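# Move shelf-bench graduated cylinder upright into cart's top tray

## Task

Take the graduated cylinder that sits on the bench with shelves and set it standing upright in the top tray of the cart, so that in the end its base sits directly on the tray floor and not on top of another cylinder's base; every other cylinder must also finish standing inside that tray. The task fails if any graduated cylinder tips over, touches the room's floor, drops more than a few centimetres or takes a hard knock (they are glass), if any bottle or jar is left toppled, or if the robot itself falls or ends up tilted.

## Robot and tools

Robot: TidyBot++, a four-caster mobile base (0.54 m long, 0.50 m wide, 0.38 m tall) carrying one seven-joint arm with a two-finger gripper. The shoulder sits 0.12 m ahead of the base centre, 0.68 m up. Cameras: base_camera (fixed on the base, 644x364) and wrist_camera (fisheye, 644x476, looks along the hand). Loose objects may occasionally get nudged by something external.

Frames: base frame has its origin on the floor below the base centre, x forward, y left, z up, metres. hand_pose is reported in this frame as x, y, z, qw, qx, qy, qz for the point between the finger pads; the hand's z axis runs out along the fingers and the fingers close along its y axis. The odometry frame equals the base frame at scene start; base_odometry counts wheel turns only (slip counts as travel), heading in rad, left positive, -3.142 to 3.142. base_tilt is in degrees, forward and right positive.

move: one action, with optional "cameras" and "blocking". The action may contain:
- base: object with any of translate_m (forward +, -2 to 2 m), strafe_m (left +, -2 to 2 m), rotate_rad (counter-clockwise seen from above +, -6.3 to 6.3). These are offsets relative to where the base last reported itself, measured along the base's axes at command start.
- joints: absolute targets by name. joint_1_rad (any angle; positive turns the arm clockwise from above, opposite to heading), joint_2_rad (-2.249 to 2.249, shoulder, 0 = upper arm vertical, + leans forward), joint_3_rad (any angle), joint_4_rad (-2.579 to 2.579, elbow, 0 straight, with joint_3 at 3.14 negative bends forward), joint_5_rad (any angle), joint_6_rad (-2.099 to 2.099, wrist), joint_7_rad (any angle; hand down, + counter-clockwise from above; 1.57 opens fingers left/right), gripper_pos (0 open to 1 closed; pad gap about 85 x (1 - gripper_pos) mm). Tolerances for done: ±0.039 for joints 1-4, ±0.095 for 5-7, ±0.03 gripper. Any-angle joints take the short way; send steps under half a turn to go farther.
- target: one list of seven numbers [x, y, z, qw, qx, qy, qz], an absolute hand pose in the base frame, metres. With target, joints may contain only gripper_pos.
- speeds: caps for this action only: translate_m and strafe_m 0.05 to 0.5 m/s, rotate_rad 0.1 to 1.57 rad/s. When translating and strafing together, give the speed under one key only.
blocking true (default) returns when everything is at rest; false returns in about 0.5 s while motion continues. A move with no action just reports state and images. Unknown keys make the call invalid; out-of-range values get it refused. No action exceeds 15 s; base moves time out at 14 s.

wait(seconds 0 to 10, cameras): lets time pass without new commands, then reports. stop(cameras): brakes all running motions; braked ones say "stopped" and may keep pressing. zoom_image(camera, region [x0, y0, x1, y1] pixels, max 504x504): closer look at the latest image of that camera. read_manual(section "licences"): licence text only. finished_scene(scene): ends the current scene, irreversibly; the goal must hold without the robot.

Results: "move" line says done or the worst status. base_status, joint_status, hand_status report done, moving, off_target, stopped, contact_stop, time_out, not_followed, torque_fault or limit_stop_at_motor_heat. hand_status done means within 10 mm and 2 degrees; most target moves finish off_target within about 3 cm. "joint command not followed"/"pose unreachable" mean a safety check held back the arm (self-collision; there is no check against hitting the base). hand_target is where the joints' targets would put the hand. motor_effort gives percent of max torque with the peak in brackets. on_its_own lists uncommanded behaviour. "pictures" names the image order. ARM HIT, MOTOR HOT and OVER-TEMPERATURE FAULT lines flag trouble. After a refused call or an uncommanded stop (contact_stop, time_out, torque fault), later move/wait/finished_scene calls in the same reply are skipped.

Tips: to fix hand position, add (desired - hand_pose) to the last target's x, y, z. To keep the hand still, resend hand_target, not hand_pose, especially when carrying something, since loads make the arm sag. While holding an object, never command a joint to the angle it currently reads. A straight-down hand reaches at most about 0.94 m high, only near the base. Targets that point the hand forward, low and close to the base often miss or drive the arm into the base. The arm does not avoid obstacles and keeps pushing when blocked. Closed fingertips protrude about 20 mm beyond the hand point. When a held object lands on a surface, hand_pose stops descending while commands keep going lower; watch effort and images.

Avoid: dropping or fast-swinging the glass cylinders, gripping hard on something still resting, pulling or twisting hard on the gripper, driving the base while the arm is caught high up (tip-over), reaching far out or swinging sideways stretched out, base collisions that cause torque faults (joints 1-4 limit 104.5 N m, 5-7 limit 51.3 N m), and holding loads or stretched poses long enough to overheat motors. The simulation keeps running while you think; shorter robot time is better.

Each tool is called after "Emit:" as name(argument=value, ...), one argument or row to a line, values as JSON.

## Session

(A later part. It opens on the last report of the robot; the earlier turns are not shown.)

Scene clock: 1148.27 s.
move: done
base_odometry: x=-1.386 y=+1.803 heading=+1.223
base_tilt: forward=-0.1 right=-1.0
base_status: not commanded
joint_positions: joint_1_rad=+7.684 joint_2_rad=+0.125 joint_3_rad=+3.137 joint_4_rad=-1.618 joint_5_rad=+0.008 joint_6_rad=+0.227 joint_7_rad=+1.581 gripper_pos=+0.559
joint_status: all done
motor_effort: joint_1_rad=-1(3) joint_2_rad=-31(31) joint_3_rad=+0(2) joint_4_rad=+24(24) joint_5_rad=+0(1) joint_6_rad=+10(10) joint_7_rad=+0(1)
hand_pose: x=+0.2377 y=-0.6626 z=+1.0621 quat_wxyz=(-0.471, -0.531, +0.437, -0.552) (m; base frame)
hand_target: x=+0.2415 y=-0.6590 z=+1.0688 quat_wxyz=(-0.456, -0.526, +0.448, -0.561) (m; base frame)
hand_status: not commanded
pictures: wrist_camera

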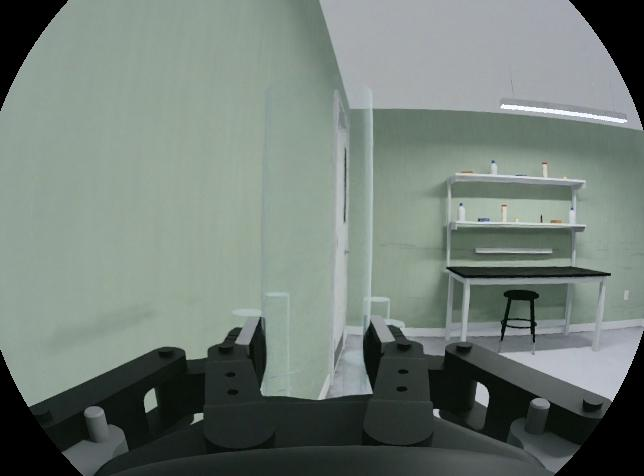

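Emit:
move(
  joints={"joint_1_rad": 1.283},
  cameras=["wrist_camera"],
)

Emit:
zoom_image(
  camera="wrist_camera",
  region=[200, 250, 560, 476],
)

Scene clock: 1209.97 s.
move: done
base_odometry: x=-1.386 y=+1.803 heading=+1.223
base_tilt: forward=-0.1 right=-0.9
base_status: not commanded
joint_positions: joint_1_rad=+7.577 joint_2_rad=+0.125 joint_3_rad=+3.137 joint_4_rad=-1.618 joint_5_rad=+0.008 joint_6_rad=+0.227 joint_7_rad=+1.581 gripper_pos=+0.559
joint_status: all done
motor_effort: joint_1_rad=-1(5) joint_2_rad=-30(31) joint_3_rad=-1(2) joint_4_rad=+23(24) joint_5_rad=+0(1) joint_6_rad=+9(10) joint_7_rad=+0(1)
hand_pose: x=+0.3075 y=-0.6462 z=+1.0621 quat_wxyz=(-0.441, -0.554, +0.408, -0.577) (m; base frame)
hand_target: x=+0.3112 y=-0.6422 z=+1.0688 quat_wxyz=(-0.425, -0.549, +0.419, -0.585) (m; base frame)
hand_status: not commanded
pictures: wrist_camera

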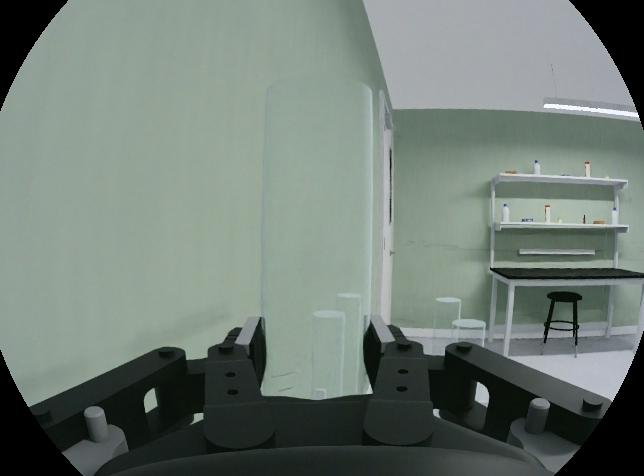

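Scaled by 1.400.

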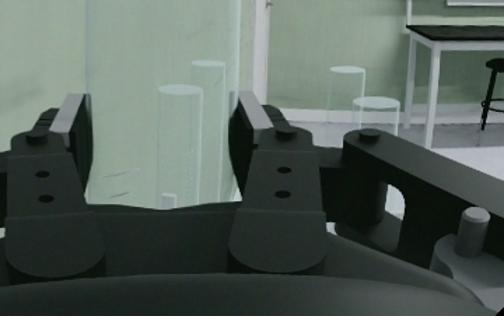

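Emit:
zoom_image(
  camera="wrist_camera",
  region=[250, 280, 390, 405],
)

Scaled by 3.600.

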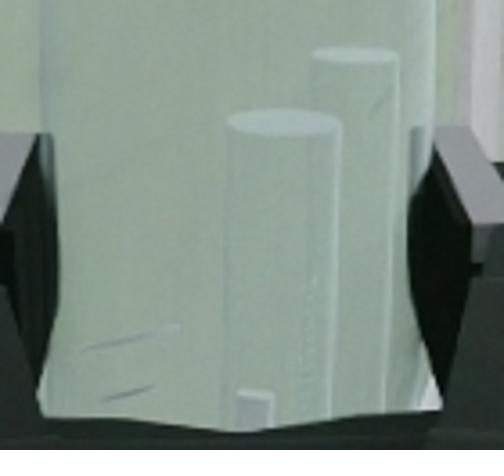

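Emit:
move(
  base={"translate_m": 0.025, "strafe_m": -0.0968},
  speeds={"translate_m": 0.1},
  cameras=["wrist_camera"],
)

Emit:
zoom_image(
  camera="wrist_camera",
  region=[250, 260, 390, 405],
)

Emit:
zoom_image(
  camera="wrist_camera",
  region=[380, 260, 600, 430],
)

Scene clock: 1263.47 s.
move: done
base_odometry: x=-1.286 y=+1.793 heading=+1.223
base_tilt: forward=+0.0 right=-0.9
base_status: done
joint_positions: joint_1_rad=+7.577 joint_2_rad=+0.127 joint_3_rad=+3.137 joint_4_rad=-1.618 joint_5_rad=+0.008 joint_6_rad=+0.226 joint_7_rad=+1.581 gripper_pos=+0.559
joint_status: not commanded
motor_effort: joint_1_rad=-1(2) joint_2_rad=-31(33) joint_3_rad=-1(1) joint_4_rad=+23(24) joint_5_rad=+0(1) joint_6_rad=+9(10) joint_7_rad=+1(1)
hand_pose: x=+0.3077 y=-0.6467 z=+1.0612 quat_wxyz=(-0.441, -0.554, +0.408, -0.576) (m; base frame)
hand_target: x=+0.3112 y=-0.6422 z=+1.0688 quat_wxyz=(-0.425, -0.549, +0.419, -0.585) (m; base frame)
hand_status: not commanded
pictures: wrist_camera

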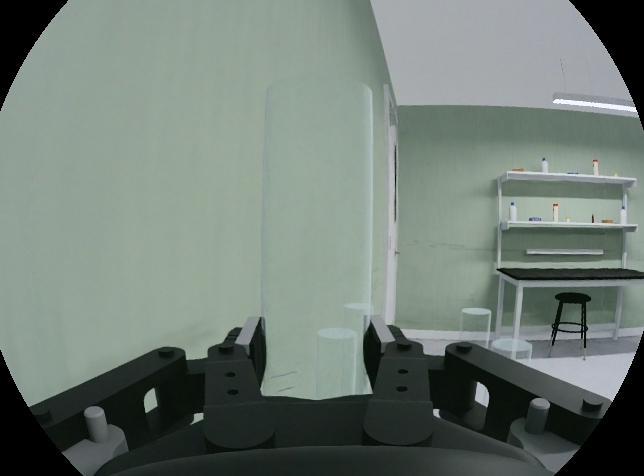

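Scaled by 3.476.

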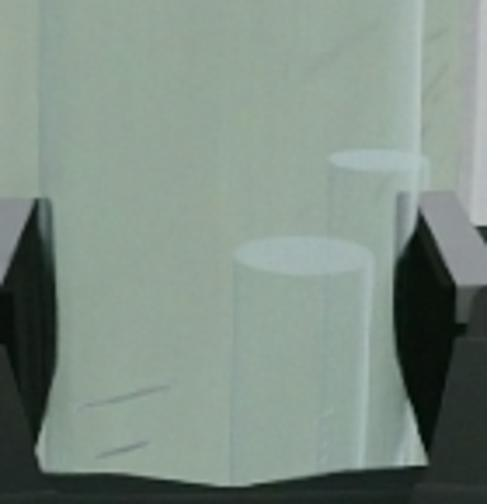

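Scaled by 2.291.

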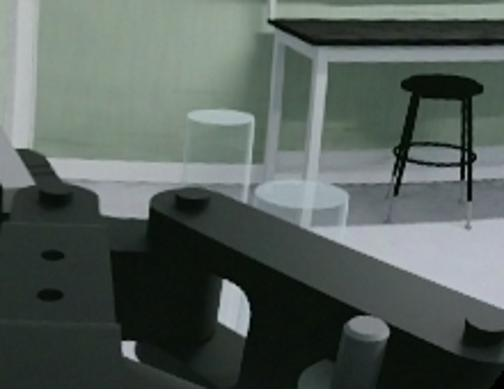

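Emit:
move(
  base={"translate_m": 0.016, "strafe_m": -0.063},
  speeds={"translate_m": 0.1},
  cameras=["wrist_camera"],
)

Emit:
zoom_image(
  camera="wrist_camera",
  region=[250, 280, 390, 405],
)

Emit:
zoom_image(
  camera="wrist_camera",
  region=[430, 280, 630, 430],
)

Scene clock: 1342.30 s.
move: done
base_odometry: x=-1.222 y=+1.787 heading=+1.223
base_tilt: forward=-0.1 right=-0.8
base_status: done
joint_positions: joint_1_rad=+7.577 joint_2_rad=+0.128 joint_3_rad=+3.137 joint_4_rad=-1.618 joint_5_rad=+0.008 joint_6_rad=+0.226 joint_7_rad=+1.581 gripper_pos=+0.559
joint_status: not commanded
motor_effort: joint_1_rad=-1(3) joint_2_rad=-31(33) joint_3_rad=-1(1) joint_4_rad=+24(24) joint_5_rad=+0(1) joint_6_rad=+10(10) joint_7_rad=+0(1)
hand_pose: x=+0.3078 y=-0.6469 z=+1.0607 quat_wxyz=(-0.440, -0.554, +0.408, -0.576) (m; base frame)
hand_target: x=+0.3112 y=-0.6422 z=+1.0688 quat_wxyz=(-0.425, -0.549, +0.419, -0.585) (m; base frame)
hand_status: not commanded
pictures: wrist_camera

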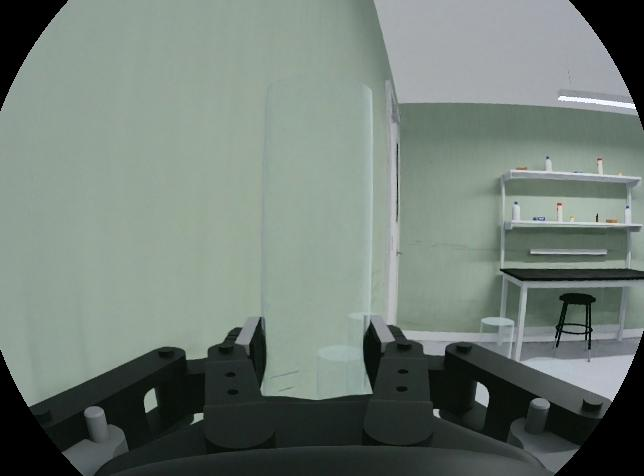

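Scaled by 3.600.

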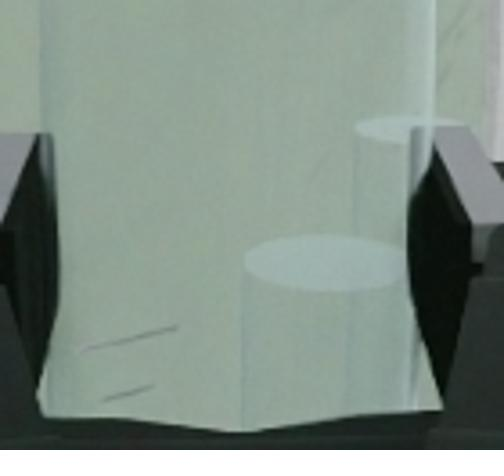

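Scaled by 2.520.

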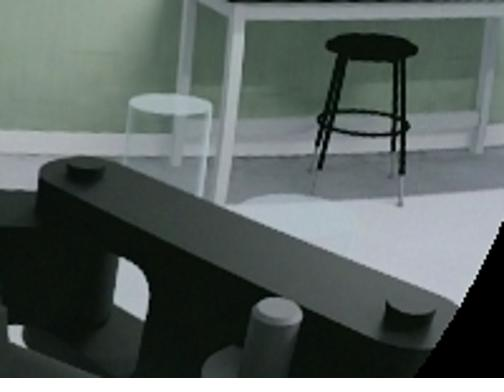

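Emit:
move(
  base={"translate_m": 0.0196, "strafe_m": -0.0497},
  speeds={"translate_m": 0.1},
  cameras=["wrist_camera"],
)

Emit:
zoom_image(
  camera="wrist_camera",
  region=[250, 280, 390, 405],
)

Emit:
zoom_image(
  camera="wrist_camera",
  region=[380, 280, 640, 476],
)

Scene clock: 1368.70 s.
move: done
base_odometry: x=-1.168 y=+1.788 heading=+1.223
base_tilt: forward=+0.0 right=-1.0
base_status: done
joint_positions: joint_1_rad=+7.577 joint_2_rad=+0.128 joint_3_rad=+3.137 joint_4_rad=-1.618 joint_5_rad=+0.008 joint_6_rad=+0.226 joint_7_rad=+1.581 gripper_pos=+0.559
joint_status: not commanded
motor_effort: joint_1_rad=+0(3) joint_2_rad=-30(34) joint_3_rad=+0(1) joint_4_rad=+23(24) joint_5_rad=+0(1) joint_6_rad=+9(10) joint_7_rad=+0(1)
hand_pose: x=+0.3078 y=-0.6472 z=+1.0602 quat_wxyz=(-0.440, -0.555, +0.409, -0.576) (m; base frame)
hand_target: x=+0.3112 y=-0.6422 z=+1.0688 quat_wxyz=(-0.425, -0.549, +0.419, -0.585) (m; base frame)
hand_status: not commanded
pictures: wrist_camera

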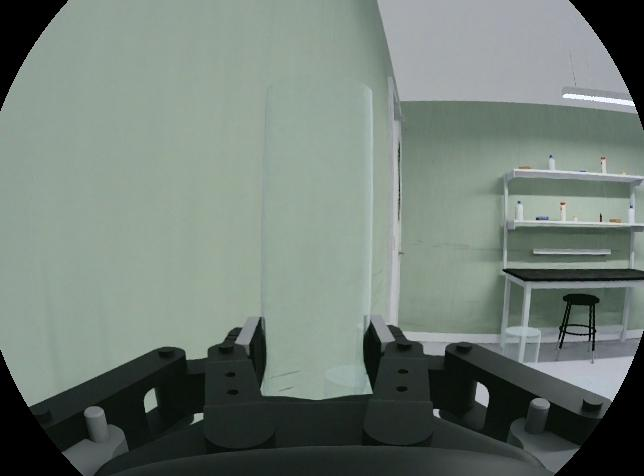

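Scaled by 3.600.

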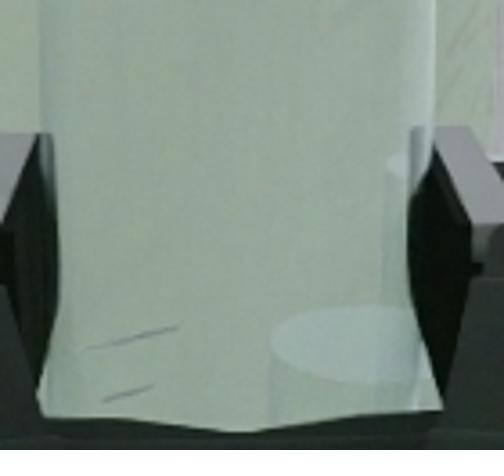

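Scaled by 1.938.

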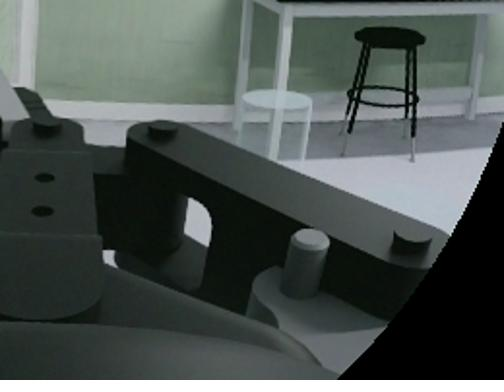

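Emit:
zoom_image(
  camera="wrist_camera",
  region=[310, 350, 380, 405],
)

Scaled by 7.200.

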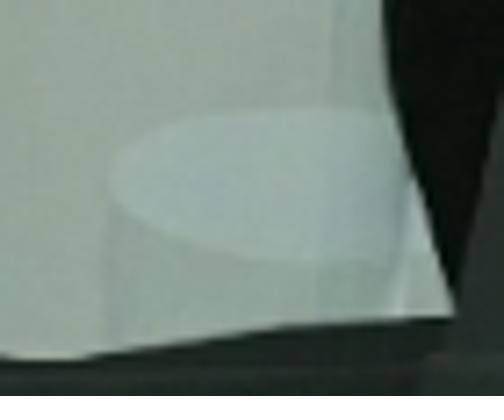

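Emit:
move(
  joints={"joint_2_rad": 0.152, "joint_4_rad": -1.72, "joint_6_rad": 0.376},
  cameras=["wrist_camera"],
)

Scene clock: 1424.87 s.
move: done
base_odometry: x=-1.168 y=+1.788 heading=+1.223
base_tilt: forward=+0.0 right=-1.0
base_status: not commanded
joint_positions: joint_1_rad=+7.577 joint_2_rad=+0.153 joint_3_rad=+3.137 joint_4_rad=-1.715 joint_5_rad=+0.008 joint_6_rad=+0.308 joint_7_rad=+1.581 gripper_pos=+0.559
joint_status: all done
motor_effort: joint_1_rad=-1(2) joint_2_rad=-31(33) joint_3_rad=+0(1) joint_4_rad=+23(25) joint_5_rad=+0(0) joint_6_rad=+9(10) joint_7_rad=+0(1)
hand_pose: x=+0.3085 y=-0.6488 z=+1.0087 quat_wxyz=(-0.431, -0.566, +0.417, -0.565) (m; base frame)
hand_target: x=+0.3128 y=-0.6459 z=+1.0277 quat_wxyz=(-0.431, -0.541, +0.412, -0.593) (m; base frame)
hand_status: not commanded
pictures: wrist_camera

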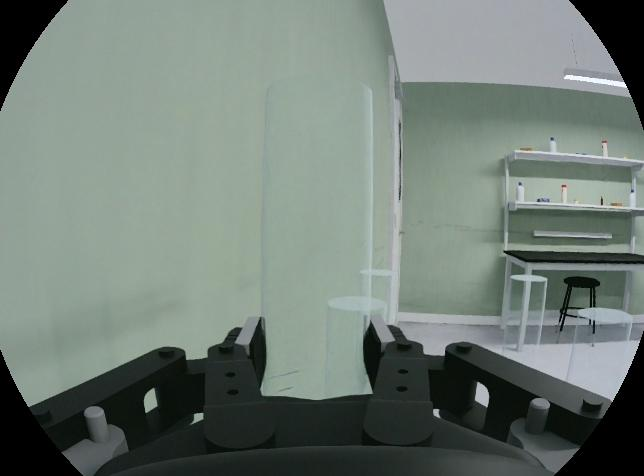

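Emit:
move(
  joints={"joint_6_rad": 0.413},
  cameras=["wrist_camera"],
)

Emit:
zoom_image(
  camera="wrist_camera",
  region=[250, 240, 400, 405],
)

Emit:
zoom_image(
  camera="wrist_camera",
  region=[440, 220, 644, 420],
)

Scene clock: 1434.13 s.
move: done
base_odometry: x=-1.168 y=+1.788 heading=+1.223
base_tilt: forward=-0.1 right=-0.9
base_status: not commanded
joint_positions: joint_1_rad=+7.577 joint_2_rad=+0.153 joint_3_rad=+3.137 joint_4_rad=-1.716 joint_5_rad=+0.008 joint_6_rad=+0.348 joint_7_rad=+1.581 gripper_pos=+0.559
joint_status: all done
motor_effort: joint_1_rad=-1(1) joint_2_rad=-31(32) joint_3_rad=+0(1) joint_4_rad=+23(25) joint_5_rad=+0(1) joint_6_rad=+9(11) joint_7_rad=+1(1)
hand_pose: x=+0.3085 y=-0.6484 z=+1.0206 quat_wxyz=(-0.440, -0.555, +0.409, -0.576) (m; base frame)
hand_target: x=+0.3125 y=-0.6448 z=+1.0392 quat_wxyz=(-0.438, -0.530, +0.404, -0.603) (m; base frame)
hand_status: not commanded
pictures: wrist_camera

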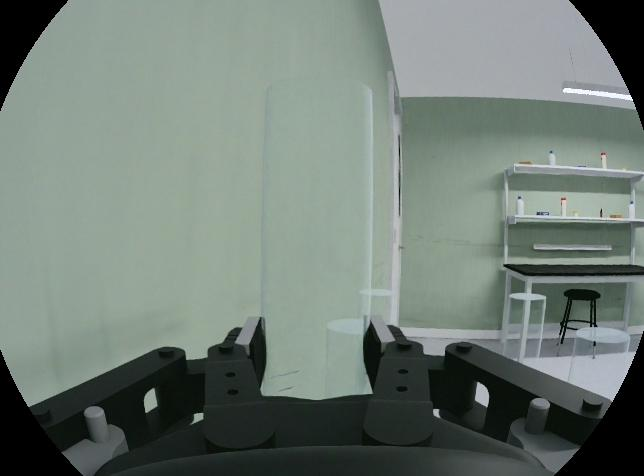

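Scaled by 3.055.

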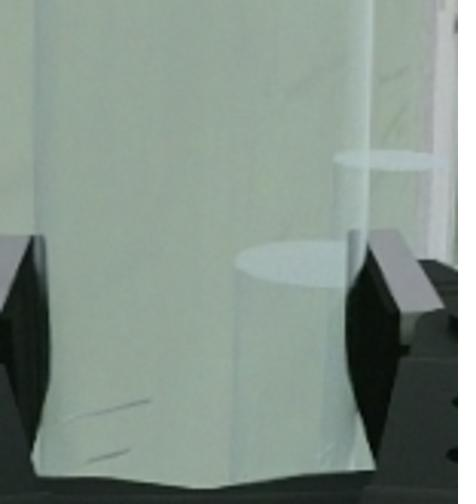

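Scaled by 2.471.

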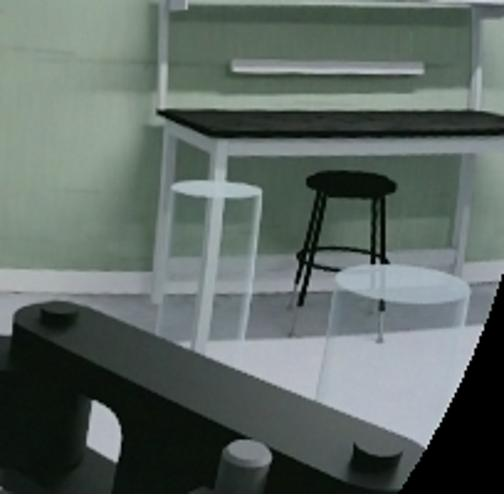

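Emit:
move(
  joints={"joint_2_rad": 0.176, "joint_4_rad": -1.81, "joint_6_rad": 0.526},
  cameras=["wrist_camera"],
)

Emit:
zoom_image(
  camera="wrist_camera",
  region=[250, 240, 400, 405],
)

Scene clock: 1457.20 s.
move: done
base_odometry: x=-1.168 y=+1.788 heading=+1.223
base_tilt: forward=-0.1 right=-0.9
base_status: not commanded
joint_positions: joint_1_rad=+7.577 joint_2_rad=+0.174 joint_3_rad=+3.137 joint_4_rad=-1.804 joint_5_rad=+0.008 joint_6_rad=+0.452 joint_7_rad=+1.581 gripper_pos=+0.559
joint_status: all done
motor_effort: joint_1_rad=-2(2) joint_2_rad=-31(33) joint_3_rad=-1(1) joint_4_rad=+22(24) joint_5_rad=+0(1) joint_6_rad=+9(11) joint_7_rad=+0(1)
hand_pose: x=+0.3078 y=-0.6455 z=+0.9855 quat_wxyz=(-0.438, -0.557, +0.410, -0.575) (m; base frame)
hand_target: x=+0.3121 y=-0.6423 z=+1.0037 quat_wxyz=(-0.438, -0.530, +0.404, -0.603) (m; base frame)
hand_status: not commanded
pictures: wrist_camera

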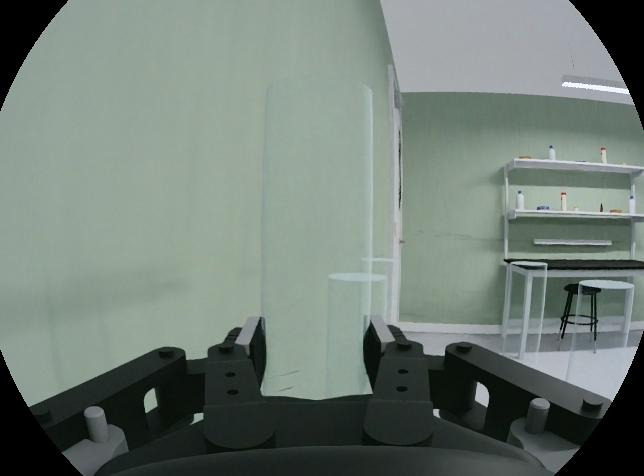

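Scaled by 3.055.

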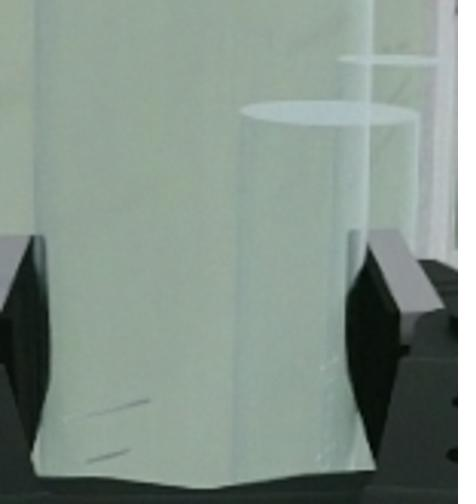

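Emit:
move(
  joints={"joint_2_rad": 0.203, "joint_4_rad": -1.888, "joint_6_rad": 0.631},
  cameras=["wrist_camera"],
)

Emit:
zoom_image(
  camera="wrist_camera",
  region=[250, 200, 400, 405],
)

Scene clock: 1474.17 s.
move: done
base_odometry: x=-1.168 y=+1.788 heading=+1.223
base_tilt: forward=-0.1 right=-1.0
base_status: not commanded
joint_positions: joint_1_rad=+7.577 joint_2_rad=+0.201 joint_3_rad=+3.137 joint_4_rad=-1.882 joint_5_rad=+0.008 joint_6_rad=+0.558 joint_7_rad=+1.581 gripper_pos=+0.559
joint_status: all done
motor_effort: joint_1_rad=-2(2) joint_2_rad=-31(33) joint_3_rad=-1(1) joint_4_rad=+21(23) joint_5_rad=+0(1) joint_6_rad=+9(10) joint_7_rad=+0(1)
hand_pose: x=+0.3070 y=-0.6420 z=+0.9544 quat_wxyz=(-0.438, -0.556, +0.409, -0.575) (m; base frame)
hand_target: x=+0.3112 y=-0.6387 z=+0.9721 quat_wxyz=(-0.437, -0.530, +0.404, -0.603) (m; base frame)
hand_status: not commanded
pictures: wrist_camera

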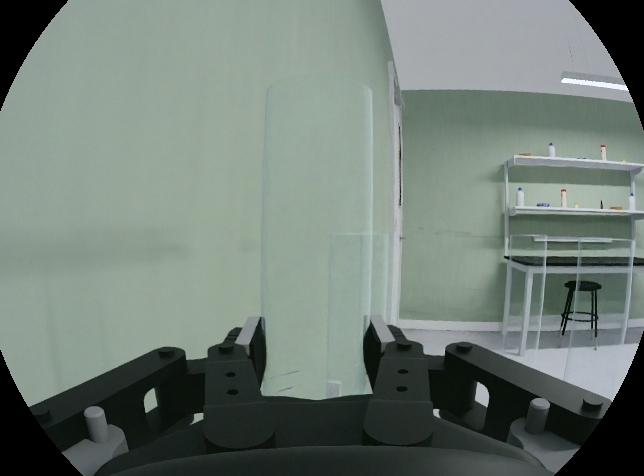

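Scaled by 2.459.

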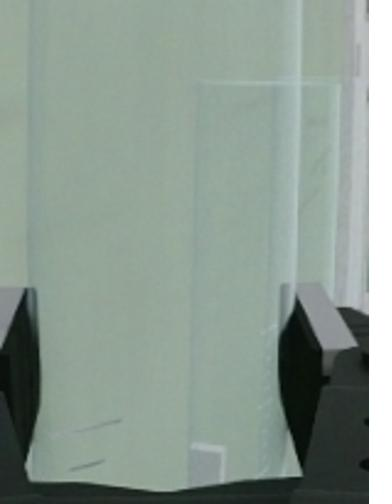

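Emit:
move(
  joints={"joint_2_rad": 0.236, "joint_4_rad": -1.937, "joint_6_rad": 0.715},
  cameras=["wrist_camera"],
)

Scene clock: 1500.83 s.
move: done
base_odometry: x=-1.168 y=+1.788 heading=+1.223
base_tilt: forward=-0.2 right=-1.1
base_status: not commanded
joint_positions: joint_1_rad=+7.577 joint_2_rad=+0.234 joint_3_rad=+3.137 joint_4_rad=-1.930 joint_5_rad=+0.008 joint_6_rad=+0.646 joint_7_rad=+1.581 gripper_pos=+0.559
joint_status: all done
motor_effort: joint_1_rad=-1(2) joint_2_rad=-32(33) joint_3_rad=-1(1) joint_4_rad=+21(22) joint_5_rad=+0(1) joint_6_rad=+9(10) joint_7_rad=+1(1)
hand_pose: x=+0.3072 y=-0.6420 z=+0.9317 quat_wxyz=(-0.439, -0.554, +0.408, -0.577) (m; base frame)
hand_target: x=+0.3113 y=-0.6384 z=+0.9479 quat_wxyz=(-0.437, -0.530, +0.404, -0.604) (m; base frame)
hand_status: not commanded
pictures: wrist_camera

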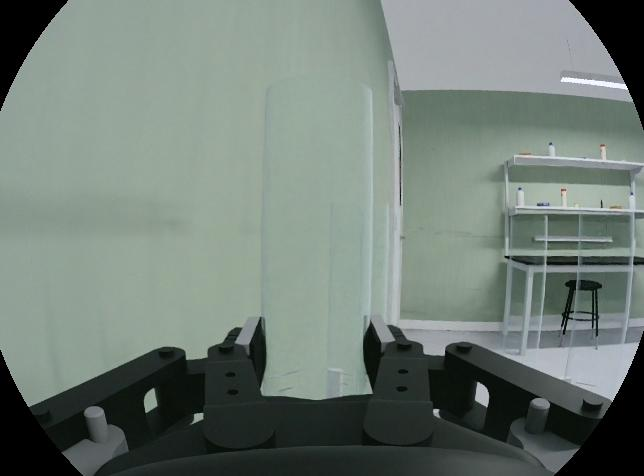

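Emit:
move(
  cameras=["wrist_camera"],
)

Scene clock: 1521.67 s.
base_odometry: x=-1.168 y=+1.788 heading=+1.223
base_tilt: forward=+0.0 right=-0.9
base_status: not commanded
joint_positions: joint_1_rad=+7.577 joint_2_rad=+0.234 joint_3_rad=+3.137 joint_4_rad=-1.930 joint_5_rad=+0.008 joint_6_rad=+0.646 joint_7_rad=+1.581 gripper_pos=+0.559
joint_status: all done
motor_effort: joint_1_rad=-2(2) joint_2_rad=-31(33) joint_3_rad=+0(1) joint_4_rad=+21(22) joint_5_rad=+0(1) joint_6_rad=+9(10) joint_7_rad=+1(1)
hand_pose: x=+0.3072 y=-0.6420 z=+0.9317 quat_wxyz=(-0.439, -0.554, +0.408, -0.577) (m; base frame)
hand_target: x=+0.3113 y=-0.6384 z=+0.9479 quat_wxyz=(-0.437, -0.530, +0.404, -0.604) (m; base frame)
hand_status: not commanded
pictures: wrist_camera

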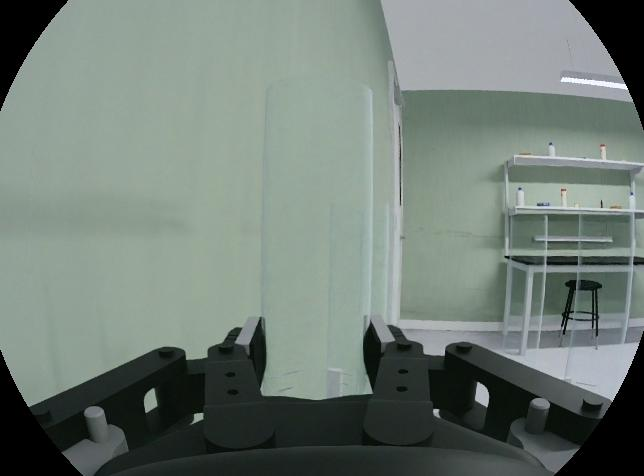

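Emit:
move(
  joints={"joint_2_rad": 0.243, "joint_4_rad": -1.946, "joint_6_rad": 0.724},
  cameras=[],
)

Emit:
wait(
  seconds=0.3,
  cameras=["wrist_camera"],
)

Scene clock: 1524.80 s.
move: done
base_odometry: x=-1.168 y=+1.788 heading=+1.223
base_tilt: forward=+0.0 right=-0.9
base_status: not commanded
joint_positions: joint_1_rad=+7.577 joint_2_rad=+0.237 joint_3_rad=+3.137 joint_4_rad=-1.937 joint_5_rad=+0.008 joint_6_rad=+0.654 joint_7_rad=+1.581 gripper_pos=+0.559
joint_status: all done
motor_effort: joint_1_rad=-1(2) joint_2_rad=-32(32) joint_3_rad=+0(1) joint_4_rad=+21(22) joint_5_rad=+0(0) joint_6_rad=+9(10) joint_7_rad=+1(1)
hand_pose: x=+0.3070 y=-0.6414 z=+0.9283 quat_wxyz=(-0.439, -0.555, +0.408, -0.577) (m; base frame)
hand_target: x=+0.3114 y=-0.6386 z=+0.9409 quat_wxyz=(-0.436, -0.532, +0.405, -0.602) (m; base frame)
hand_status: not commanded
pictures: none
No camera images: "cameras" was empty.

Scene clock: 1525.10 s.
base_odometry: x=-1.168 y=+1.788 heading=+1.223
base_tilt: forward=-0.1 right=-0.9
base_status: not commanded
joint_positions: joint_1_rad=+7.577 joint_2_rad=+0.237 joint_3_rad=+3.137 joint_4_rad=-1.937 joint_5_rad=+0.008 joint_6_rad=+0.654 joint_7_rad=+1.581 gripper_pos=+0.559
joint_status: all done
motor_effort: joint_1_rad=-2(2) joint_2_rad=-32(32) joint_3_rad=+0(1) joint_4_rad=+21(22) joint_5_rad=+0(0) joint_6_rad=+10(10) joint_7_rad=+0(1)
hand_pose: x=+0.3070 y=-0.6414 z=+0.9283 quat_wxyz=(-0.439, -0.555, +0.408, -0.577) (m; base frame)
hand_target: x=+0.3114 y=-0.6386 z=+0.9409 quat_wxyz=(-0.436, -0.532, +0.405, -0.602) (m; base frame)
hand_status: not commanded
wait: 0.30 s; at rest by 0.27 s
pictures: wrist_camera

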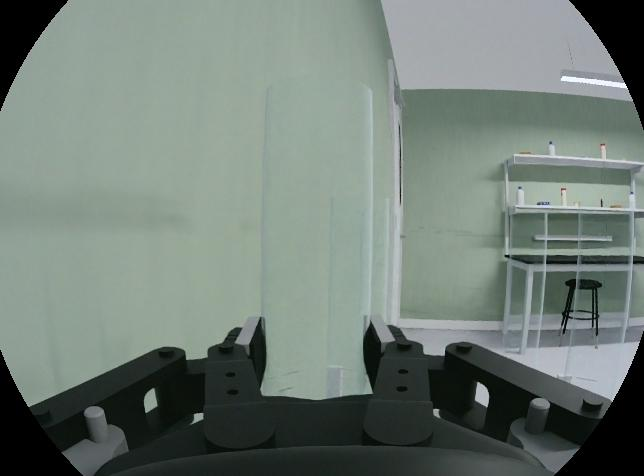

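Emit:
move(
  joints={"joint_2_rad": 0.251, "joint_4_rad": -1.955, "joint_6_rad": 0.742},
  cameras=[],
)

Emit:
wait(
  seconds=0.3,
  cameras=["wrist_camera"],
)

Scene clock: 1529.00 s.
move: done
base_odometry: x=-1.168 y=+1.788 heading=+1.223
base_tilt: forward=+0.0 right=-1.0
base_status: not commanded
joint_positions: joint_1_rad=+7.577 joint_2_rad=+0.244 joint_3_rad=+3.137 joint_4_rad=-1.946 joint_5_rad=+0.008 joint_6_rad=+0.673 joint_7_rad=+1.581 gripper_pos=+0.559
joint_status: all done
motor_effort: joint_1_rad=-2(2) joint_2_rad=-32(32) joint_3_rad=-1(1) joint_4_rad=+20(21) joint_5_rad=+0(0) joint_6_rad=+9(10) joint_7_rad=+0(1)
hand_pose: x=+0.3070 y=-0.6414 z=+0.9250 quat_wxyz=(-0.440, -0.554, +0.408, -0.578) (m; base frame)
hand_target: x=+0.3114 y=-0.6387 z=+0.9360 quat_wxyz=(-0.436, -0.532, +0.405, -0.603) (m; base frame)
hand_status: not commanded
pictures: none
No camera images: "cameras" was empty.

Scene clock: 1529.30 s.
base_odometry: x=-1.168 y=+1.788 heading=+1.223
base_tilt: forward=+0.0 right=-1.0
base_status: not commanded
joint_positions: joint_1_rad=+7.577 joint_2_rad=+0.244 joint_3_rad=+3.137 joint_4_rad=-1.945 joint_5_rad=+0.008 joint_6_rad=+0.673 joint_7_rad=+1.581 gripper_pos=+0.559
joint_status: all done
motor_effort: joint_1_rad=-1(2) joint_2_rad=-31(32) joint_3_rad=+0(1) joint_4_rad=+21(21) joint_5_rad=+0(0) joint_6_rad=+9(10) joint_7_rad=+0(1)
hand_pose: x=+0.3070 y=-0.6414 z=+0.9250 quat_wxyz=(-0.440, -0.554, +0.408, -0.578) (m; base frame)
hand_target: x=+0.3114 y=-0.6387 z=+0.9360 quat_wxyz=(-0.436, -0.532, +0.405, -0.603) (m; base frame)
hand_status: not commanded
wait: 0.30 s; at rest by 0.27 s
pictures: wrist_camera

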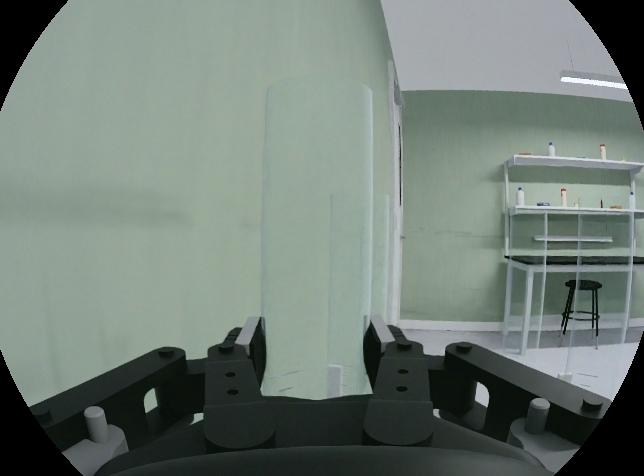

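Emit:
move(
  joints={"joint_2_rad": 0.258, "joint_4_rad": -1.964, "joint_6_rad": 0.752},
  cameras=[],
)

Emit:
wait(
  seconds=0.3,
  cameras=["wrist_camera"],
)

Scene clock: 1534.33 s.
move: done
base_odometry: x=-1.168 y=+1.788 heading=+1.223
base_tilt: forward=+0.0 right=-0.9
base_status: not commanded
joint_positions: joint_1_rad=+7.577 joint_2_rad=+0.251 joint_3_rad=+3.137 joint_4_rad=-1.954 joint_5_rad=+0.008 joint_6_rad=+0.683 joint_7_rad=+1.581 gripper_pos=+0.559
joint_status: all done
motor_effort: joint_1_rad=-1(2) joint_2_rad=-32(32) joint_3_rad=+0(1) joint_4_rad=+20(21) joint_5_rad=+0(1) joint_6_rad=+9(10) joint_7_rad=+0(1)
hand_pose: x=+0.3071 y=-0.6415 z=+0.9184 quat_wxyz=(-0.438, -0.555, +0.409, -0.576) (m; base frame)
hand_target: x=+0.3114 y=-0.6387 z=+0.9294 quat_wxyz=(-0.435, -0.533, +0.406, -0.601) (m; base frame)
hand_status: not commanded
pictures: none
No camera images: "cameras" was empty.

Scene clock: 1534.63 s.
base_odometry: x=-1.168 y=+1.788 heading=+1.223
base_tilt: forward=-0.1 right=-1.0
base_status: not commanded
joint_positions: joint_1_rad=+7.577 joint_2_rad=+0.251 joint_3_rad=+3.137 joint_4_rad=-1.954 joint_5_rad=+0.008 joint_6_rad=+0.683 joint_7_rad=+1.581 gripper_pos=+0.559
joint_status: all done
motor_effort: joint_1_rad=-2(2) joint_2_rad=-32(32) joint_3_rad=-1(1) joint_4_rad=+20(21) joint_5_rad=+0(1) joint_6_rad=+9(10) joint_7_rad=+1(1)
hand_pose: x=+0.3071 y=-0.6415 z=+0.9184 quat_wxyz=(-0.438, -0.555, +0.409, -0.576) (m; base frame)
hand_target: x=+0.3114 y=-0.6387 z=+0.9294 quat_wxyz=(-0.435, -0.533, +0.406, -0.601) (m; base frame)
hand_status: not commanded
wait: 0.30 s; at rest by 0.27 s
pictures: wrist_camera

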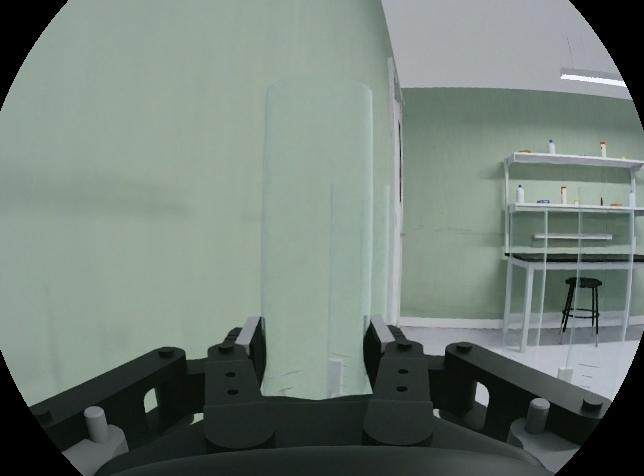

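Emit:
move(
  joints={"joint_2_rad": 0.263, "joint_4_rad": -1.970, "joint_6_rad": 0.764},
  cameras=[],
)

Emit:
wait(
  seconds=0.3,
  cameras=["wrist_camera"],
)

Scene clock: 1538.60 s.
move: done
base_odometry: x=-1.168 y=+1.788 heading=+1.223
base_tilt: forward=+0.0 right=-0.9
base_status: not commanded
joint_positions: joint_1_rad=+7.577 joint_2_rad=+0.255 joint_3_rad=+3.137 joint_4_rad=-1.960 joint_5_rad=+0.008 joint_6_rad=+0.695 joint_7_rad=+1.581 gripper_pos=+0.559
joint_status: all done
motor_effort: joint_1_rad=-2(2) joint_2_rad=-32(33) joint_3_rad=+0(1) joint_4_rad=+20(21) joint_5_rad=+0(0) joint_6_rad=+9(10) joint_7_rad=+1(1)
hand_pose: x=+0.3070 y=-0.6413 z=+0.9162 quat_wxyz=(-0.439, -0.555, +0.408, -0.577) (m; base frame)
hand_target: x=+0.3114 y=-0.6386 z=+0.9265 quat_wxyz=(-0.435, -0.533, +0.406, -0.601) (m; base frame)
hand_status: not commanded
pictures: none
No camera images: "cameras" was empty.

Scene clock: 1538.90 s.
base_odometry: x=-1.168 y=+1.788 heading=+1.223
base_tilt: forward=-0.1 right=-0.9
base_status: not commanded
joint_positions: joint_1_rad=+7.577 joint_2_rad=+0.255 joint_3_rad=+3.137 joint_4_rad=-1.960 joint_5_rad=+0.008 joint_6_rad=+0.695 joint_7_rad=+1.581 gripper_pos=+0.559
joint_status: all done
motor_effort: joint_1_rad=-1(2) joint_2_rad=-32(33) joint_3_rad=-1(1) joint_4_rad=+20(21) joint_5_rad=+0(0) joint_6_rad=+9(10) joint_7_rad=+1(1)
hand_pose: x=+0.3070 y=-0.6413 z=+0.9162 quat_wxyz=(-0.439, -0.555, +0.408, -0.577) (m; base frame)
hand_target: x=+0.3114 y=-0.6386 z=+0.9265 quat_wxyz=(-0.435, -0.533, +0.406, -0.601) (m; base frame)
hand_status: not commanded
wait: 0.30 s; at rest by 0.27 s
pictures: wrist_camera

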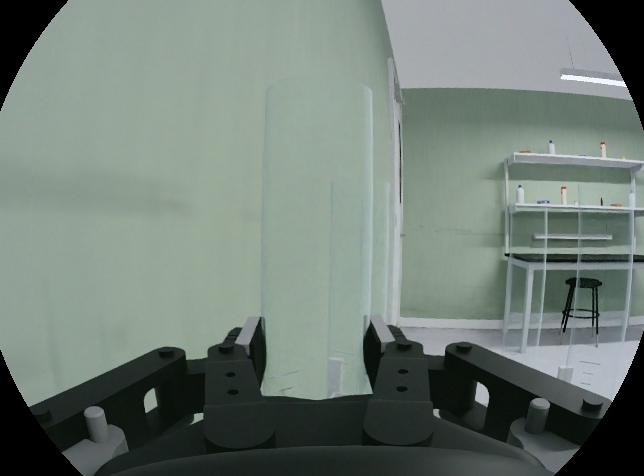

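Emit:
move(
  joints={"joint_2_rad": 0.268, "joint_4_rad": -1.976, "joint_6_rad": 0.772},
  cameras=[],
)

Emit:
wait(
  seconds=0.3,
  cameras=["wrist_camera"],
)

Scene clock: 1543.87 s.
move: done
base_odometry: x=-1.168 y=+1.788 heading=+1.223
base_tilt: forward=-0.1 right=-0.8
base_status: not commanded
joint_positions: joint_1_rad=+7.577 joint_2_rad=+0.260 joint_3_rad=+3.137 joint_4_rad=-1.965 joint_5_rad=+0.008 joint_6_rad=+0.702 joint_7_rad=+1.581 gripper_pos=+0.559
joint_status: all done
motor_effort: joint_1_rad=-1(2) joint_2_rad=-32(32) joint_3_rad=-1(1) joint_4_rad=+20(21) joint_5_rad=+0(1) joint_6_rad=+9(10) joint_7_rad=+1(1)
hand_pose: x=+0.3071 y=-0.6414 z=+0.9119 quat_wxyz=(-0.438, -0.556, +0.409, -0.576) (m; base frame)
hand_target: x=+0.3114 y=-0.6386 z=+0.9222 quat_wxyz=(-0.434, -0.534, +0.407, -0.601) (m; base frame)
hand_status: not commanded
pictures: none
No camera images: "cameras" was empty.

Scene clock: 1544.17 s.
base_odometry: x=-1.168 y=+1.788 heading=+1.223
base_tilt: forward=-0.1 right=-0.9
base_status: not commanded
joint_positions: joint_1_rad=+7.577 joint_2_rad=+0.260 joint_3_rad=+3.137 joint_4_rad=-1.965 joint_5_rad=+0.008 joint_6_rad=+0.702 joint_7_rad=+1.581 gripper_pos=+0.559
joint_status: all done
motor_effort: joint_1_rad=-1(2) joint_2_rad=-32(32) joint_3_rad=+0(1) joint_4_rad=+20(21) joint_5_rad=+0(1) joint_6_rad=+9(10) joint_7_rad=+0(1)
hand_pose: x=+0.3071 y=-0.6414 z=+0.9119 quat_wxyz=(-0.438, -0.556, +0.409, -0.576) (m; base frame)
hand_target: x=+0.3114 y=-0.6386 z=+0.9222 quat_wxyz=(-0.434, -0.534, +0.407, -0.601) (m; base frame)
hand_status: not commanded
wait: 0.30 s; at rest by 0.27 s
pictures: wrist_camera

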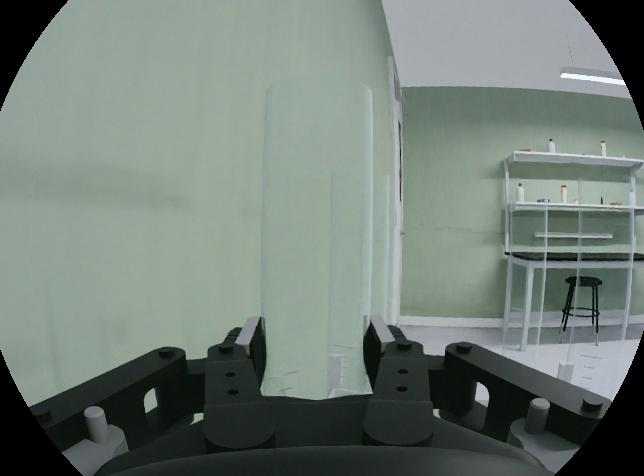

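Emit:
zoom_image(
  camera="wrist_camera",
  region=[240, 50, 440, 250],
)

Emit:
zoom_image(
  camera="wrist_camera",
  region=[240, 250, 440, 450],
)

Scaled by 2.520.

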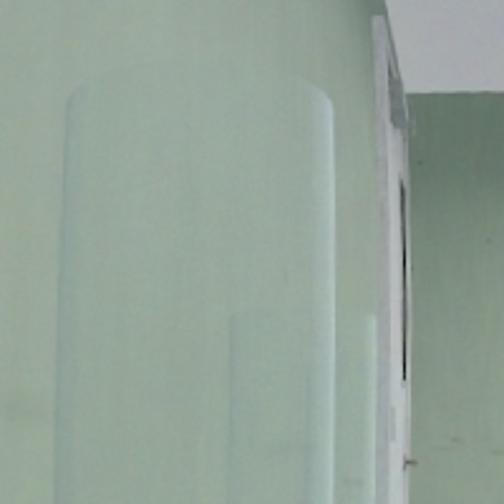

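Scaled by 2.520.

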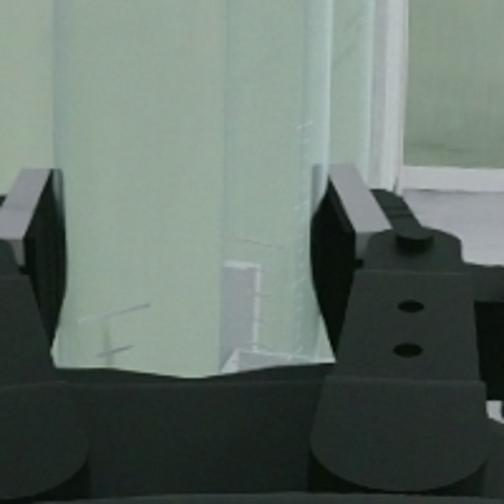

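Emit:
move(
  joints={"joint_2_rad": 0.274, "joint_4_rad": -1.983, "joint_6_rad": 0.785},
  cameras=[],
)

Emit:
wait(
  seconds=0.3,
  cameras=[],
)

Scene clock: 1588.30 s.
move: done
base_odometry: x=-1.168 y=+1.788 heading=+1.223
base_tilt: forward=+0.0 right=-1.0
base_status: not commanded
joint_positions: joint_1_rad=+7.577 joint_2_rad=+0.266 joint_3_rad=+3.137 joint_4_rad=-1.973 joint_5_rad=+0.008 joint_6_rad=+0.715 joint_7_rad=+1.581 gripper_pos=+0.559
joint_status: all done
motor_effort: joint_1_rad=-2(2) joint_2_rad=-32(33) joint_3_rad=+0(1) joint_4_rad=+20(21) joint_5_rad=+0(1) joint_6_rad=+9(10) joint_7_rad=+0(1)
hand_pose: x=+0.3071 y=-0.6413 z=+0.9080 quat_wxyz=(-0.438, -0.556, +0.409, -0.576) (m; base frame)
hand_target: x=+0.3114 y=-0.6385 z=+0.9184 quat_wxyz=(-0.434, -0.534, +0.407, -0.601) (m; base frame)
hand_status: not commanded
pictures: none
No camera images: "cameras" was empty.

Scene clock: 1588.60 s.
base_odometry: x=-1.168 y=+1.788 heading=+1.223
base_tilt: forward=+0.0 right=-0.9
base_status: not commanded
joint_positions: joint_1_rad=+7.577 joint_2_rad=+0.266 joint_3_rad=+3.137 joint_4_rad=-1.973 joint_5_rad=+0.008 joint_6_rad=+0.715 joint_7_rad=+1.581 gripper_pos=+0.559
joint_status: all done
motor_effort: joint_1_rad=-1(2) joint_2_rad=-32(33) joint_3_rad=+0(1) joint_4_rad=+20(21) joint_5_rad=+0(1) joint_6_rad=+9(10) joint_7_rad=+0(1)
hand_pose: x=+0.3071 y=-0.6413 z=+0.9080 quat_wxyz=(-0.438, -0.556, +0.409, -0.576) (m; base frame)
hand_target: x=+0.3114 y=-0.6385 z=+0.9184 quat_wxyz=(-0.434, -0.534, +0.407, -0.601) (m; base frame)
hand_status: not commanded
wait: 0.30 s; at rest by 0.27 s
pictures: none
No camera images: "cameras" was empty.

Emit:
move(
  joints={"joint_2_rad": 0.280, "joint_4_rad": -1.990, "joint_6_rad": 0.798},
  cameras=[],
)

Emit:
wait(
  seconds=0.3,
  cameras=["wrist_camera"],
)

Scene clock: 1592.20 s.
move: done
base_odometry: x=-1.168 y=+1.788 heading=+1.223
base_tilt: forward=-0.1 right=-0.9
base_status: not commanded
joint_positions: joint_1_rad=+7.577 joint_2_rad=+0.272 joint_3_rad=+3.137 joint_4_rad=-1.980 joint_5_rad=+0.008 joint_6_rad=+0.729 joint_7_rad=+1.581 gripper_pos=+0.559
joint_status: all done
motor_effort: joint_1_rad=-1(2) joint_2_rad=-32(33) joint_3_rad=+0(1) joint_4_rad=+20(21) joint_5_rad=+0(0) joint_6_rad=+9(10) joint_7_rad=+1(1)
hand_pose: x=+0.3070 y=-0.6412 z=+0.9042 quat_wxyz=(-0.438, -0.556, +0.409, -0.576) (m; base frame)
hand_target: x=+0.3114 y=-0.6383 z=+0.9145 quat_wxyz=(-0.434, -0.534, +0.407, -0.601) (m; base frame)
hand_status: not commanded
pictures: none
No camera images: "cameras" was empty.

Scene clock: 1592.50 s.
base_odometry: x=-1.168 y=+1.788 heading=+1.223
base_tilt: forward=-0.1 right=-0.9
base_status: not commanded
joint_positions: joint_1_rad=+7.577 joint_2_rad=+0.272 joint_3_rad=+3.137 joint_4_rad=-1.980 joint_5_rad=+0.008 joint_6_rad=+0.729 joint_7_rad=+1.581 gripper_pos=+0.559
joint_status: all done
motor_effort: joint_1_rad=-2(2) joint_2_rad=-32(33) joint_3_rad=-1(1) joint_4_rad=+20(21) joint_5_rad=+0(0) joint_6_rad=+9(10) joint_7_rad=+1(1)
hand_pose: x=+0.3070 y=-0.6412 z=+0.9042 quat_wxyz=(-0.438, -0.556, +0.409, -0.576) (m; base frame)
hand_target: x=+0.3114 y=-0.6383 z=+0.9145 quat_wxyz=(-0.434, -0.534, +0.407, -0.601) (m; base frame)
hand_status: not commanded
wait: 0.30 s; at rest by 0.27 s
pictures: wrist_camera

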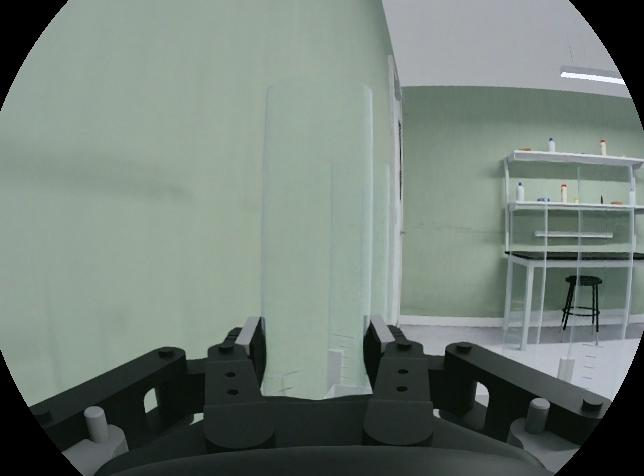

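Emit:
move(
  joints={"joint_2_rad": 0.286, "joint_4_rad": -1.996, "joint_6_rad": 0.809},
  cameras=[],
)

Emit:
wait(
  seconds=0.3,
  cameras=[],
)

Scene clock: 1596.90 s.
move: done
base_odometry: x=-1.168 y=+1.788 heading=+1.223
base_tilt: forward=-0.1 right=-0.9
base_status: not commanded
joint_positions: joint_1_rad=+7.577 joint_2_rad=+0.278 joint_3_rad=+3.137 joint_4_rad=-1.985 joint_5_rad=+0.008 joint_6_rad=+0.740 joint_7_rad=+1.581 gripper_pos=+0.559
joint_status: all done
motor_effort: joint_1_rad=-1(2) joint_2_rad=-32(33) joint_3_rad=-1(1) joint_4_rad=+20(20) joint_5_rad=+0(0) joint_6_rad=+9(10) joint_7_rad=+0(1)
hand_pose: x=+0.3071 y=-0.6413 z=+0.9004 quat_wxyz=(-0.438, -0.556, +0.409, -0.576) (m; base frame)
hand_target: x=+0.3114 y=-0.6383 z=+0.9107 quat_wxyz=(-0.434, -0.534, +0.407, -0.600) (m; base frame)
hand_status: not commanded
pictures: none
No camera images: "cameras" was empty.

Scene clock: 1597.20 s.
base_odometry: x=-1.168 y=+1.788 heading=+1.223
base_tilt: forward=+0.1 right=-0.9
base_status: not commanded
joint_positions: joint_1_rad=+7.577 joint_2_rad=+0.278 joint_3_rad=+3.137 joint_4_rad=-1.985 joint_5_rad=+0.008 joint_6_rad=+0.740 joint_7_rad=+1.581 gripper_pos=+0.559
joint_status: all done
motor_effort: joint_1_rad=-1(2) joint_2_rad=-32(33) joint_3_rad=-1(1) joint_4_rad=+20(20) joint_5_rad=+0(0) joint_6_rad=+9(10) joint_7_rad=+1(1)
hand_pose: x=+0.3071 y=-0.6413 z=+0.9004 quat_wxyz=(-0.438, -0.556, +0.409, -0.576) (m; base frame)
hand_target: x=+0.3114 y=-0.6383 z=+0.9107 quat_wxyz=(-0.434, -0.534, +0.407, -0.600) (m; base frame)
hand_status: not commanded
wait: 0.30 s; at rest by 0.27 s
pictures: none
No camera images: "cameras" was empty.

Emit:
move(
  joints={"joint_2_rad": 0.291, "joint_4_rad": -2.002, "joint_6_rad": 0.819},
  cameras=[],
)

Emit:
wait(
  seconds=0.3,
  cameras=["wrist_camera"],
)

Scene clock: 1601.63 s.
move: done
base_odometry: x=-1.168 y=+1.788 heading=+1.223
base_tilt: forward=+0.0 right=-0.9
base_status: not commanded
joint_positions: joint_1_rad=+7.577 joint_2_rad=+0.283 joint_3_rad=+3.137 joint_4_rad=-1.991 joint_5_rad=+0.008 joint_6_rad=+0.749 joint_7_rad=+1.581 gripper_pos=+0.559
joint_status: all done
motor_effort: joint_1_rad=-1(1) joint_2_rad=-32(33) joint_3_rad=-1(1) joint_4_rad=+19(20) joint_5_rad=+0(1) joint_6_rad=+9(10) joint_7_rad=+0(1)
hand_pose: x=+0.3070 y=-0.6411 z=+0.8969 quat_wxyz=(-0.437, -0.556, +0.409, -0.576) (m; base frame)
hand_target: x=+0.3114 y=-0.6381 z=+0.9071 quat_wxyz=(-0.434, -0.535, +0.407, -0.600) (m; base frame)
hand_status: not commanded
pictures: none
No camera images: "cameras" was empty.

Scene clock: 1601.93 s.
base_odometry: x=-1.168 y=+1.788 heading=+1.223
base_tilt: forward=-0.1 right=-0.9
base_status: not commanded
joint_positions: joint_1_rad=+7.577 joint_2_rad=+0.283 joint_3_rad=+3.137 joint_4_rad=-1.991 joint_5_rad=+0.008 joint_6_rad=+0.749 joint_7_rad=+1.581 gripper_pos=+0.559
joint_status: all done
motor_effort: joint_1_rad=-2(1) joint_2_rad=-33(33) joint_3_rad=-1(1) joint_4_rad=+20(20) joint_5_rad=+0(1) joint_6_rad=+9(10) joint_7_rad=+1(1)
hand_pose: x=+0.3070 y=-0.6411 z=+0.8969 quat_wxyz=(-0.437, -0.556, +0.409, -0.576) (m; base frame)
hand_target: x=+0.3114 y=-0.6381 z=+0.9071 quat_wxyz=(-0.434, -0.535, +0.407, -0.600) (m; base frame)
hand_status: not commanded
wait: 0.30 s; at rest by 0.27 s
pictures: wrist_camera

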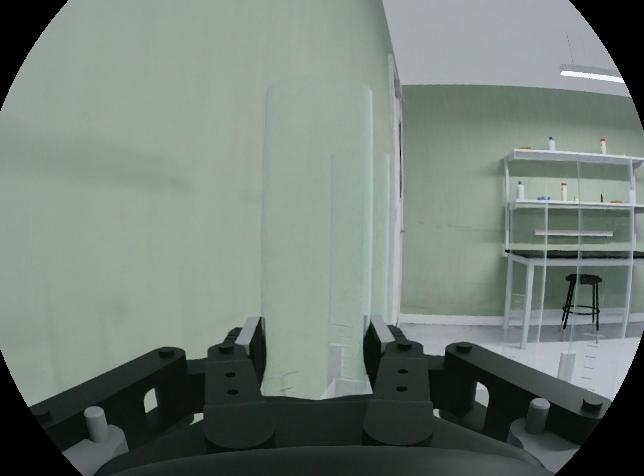

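Emit:
move(
  joints={"joint_2_rad": 0.296, "joint_4_rad": -2.007, "joint_6_rad": 0.828},
  cameras=[],
)

Emit:
wait(
  seconds=0.3,
  cameras=["wrist_camera"],
)

Scene clock: 1609.90 s.
move: done
base_odometry: x=-1.168 y=+1.788 heading=+1.223
base_tilt: forward=-0.1 right=-0.9
base_status: not commanded
joint_positions: joint_1_rad=+7.577 joint_2_rad=+0.285 joint_3_rad=+3.137 joint_4_rad=-1.995 joint_5_rad=+0.008 joint_6_rad=+0.760 joint_7_rad=+1.581 gripper_pos=+0.559
joint_status: all done
motor_effort: joint_1_rad=-2(2) joint_2_rad=-32(32) joint_3_rad=-1(1) joint_4_rad=+19(20) joint_5_rad=+0(0) joint_6_rad=+9(9) joint_7_rad=+0(1)
hand_pose: x=+0.3070 y=-0.6408 z=+0.8964 quat_wxyz=(-0.438, -0.555, +0.409, -0.577) (m; base frame)
hand_target: x=+0.3114 y=-0.6380 z=+0.9039 quat_wxyz=(-0.434, -0.535, +0.407, -0.600) (m; base frame)
hand_status: not commanded
pictures: none
No camera images: "cameras" was empty.

Scene clock: 1610.20 s.
base_odometry: x=-1.168 y=+1.788 heading=+1.223
base_tilt: forward=-0.1 right=-0.9
base_status: not commanded
joint_positions: joint_1_rad=+7.577 joint_2_rad=+0.285 joint_3_rad=+3.137 joint_4_rad=-1.995 joint_5_rad=+0.008 joint_6_rad=+0.760 joint_7_rad=+1.581 gripper_pos=+0.559
joint_status: all done
motor_effort: joint_1_rad=-2(2) joint_2_rad=-32(32) joint_3_rad=+0(1) joint_4_rad=+19(20) joint_5_rad=+0(0) joint_6_rad=+8(9) joint_7_rad=+0(1)
hand_pose: x=+0.3070 y=-0.6408 z=+0.8964 quat_wxyz=(-0.438, -0.555, +0.409, -0.577) (m; base frame)
hand_target: x=+0.3114 y=-0.6380 z=+0.9039 quat_wxyz=(-0.434, -0.535, +0.407, -0.600) (m; base frame)
hand_status: not commanded
wait: 0.30 s; at rest by 0.27 s
pictures: wrist_camera

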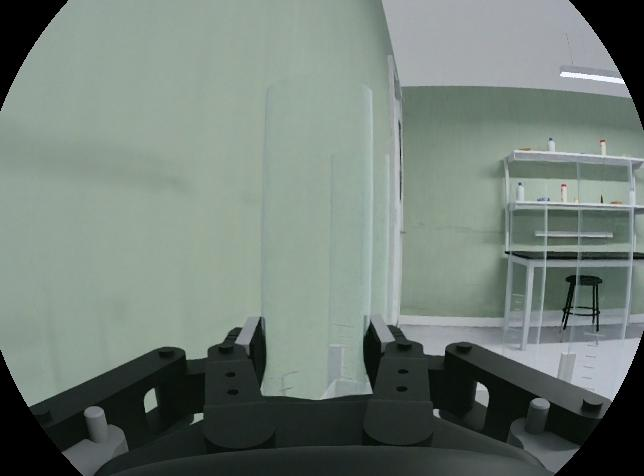

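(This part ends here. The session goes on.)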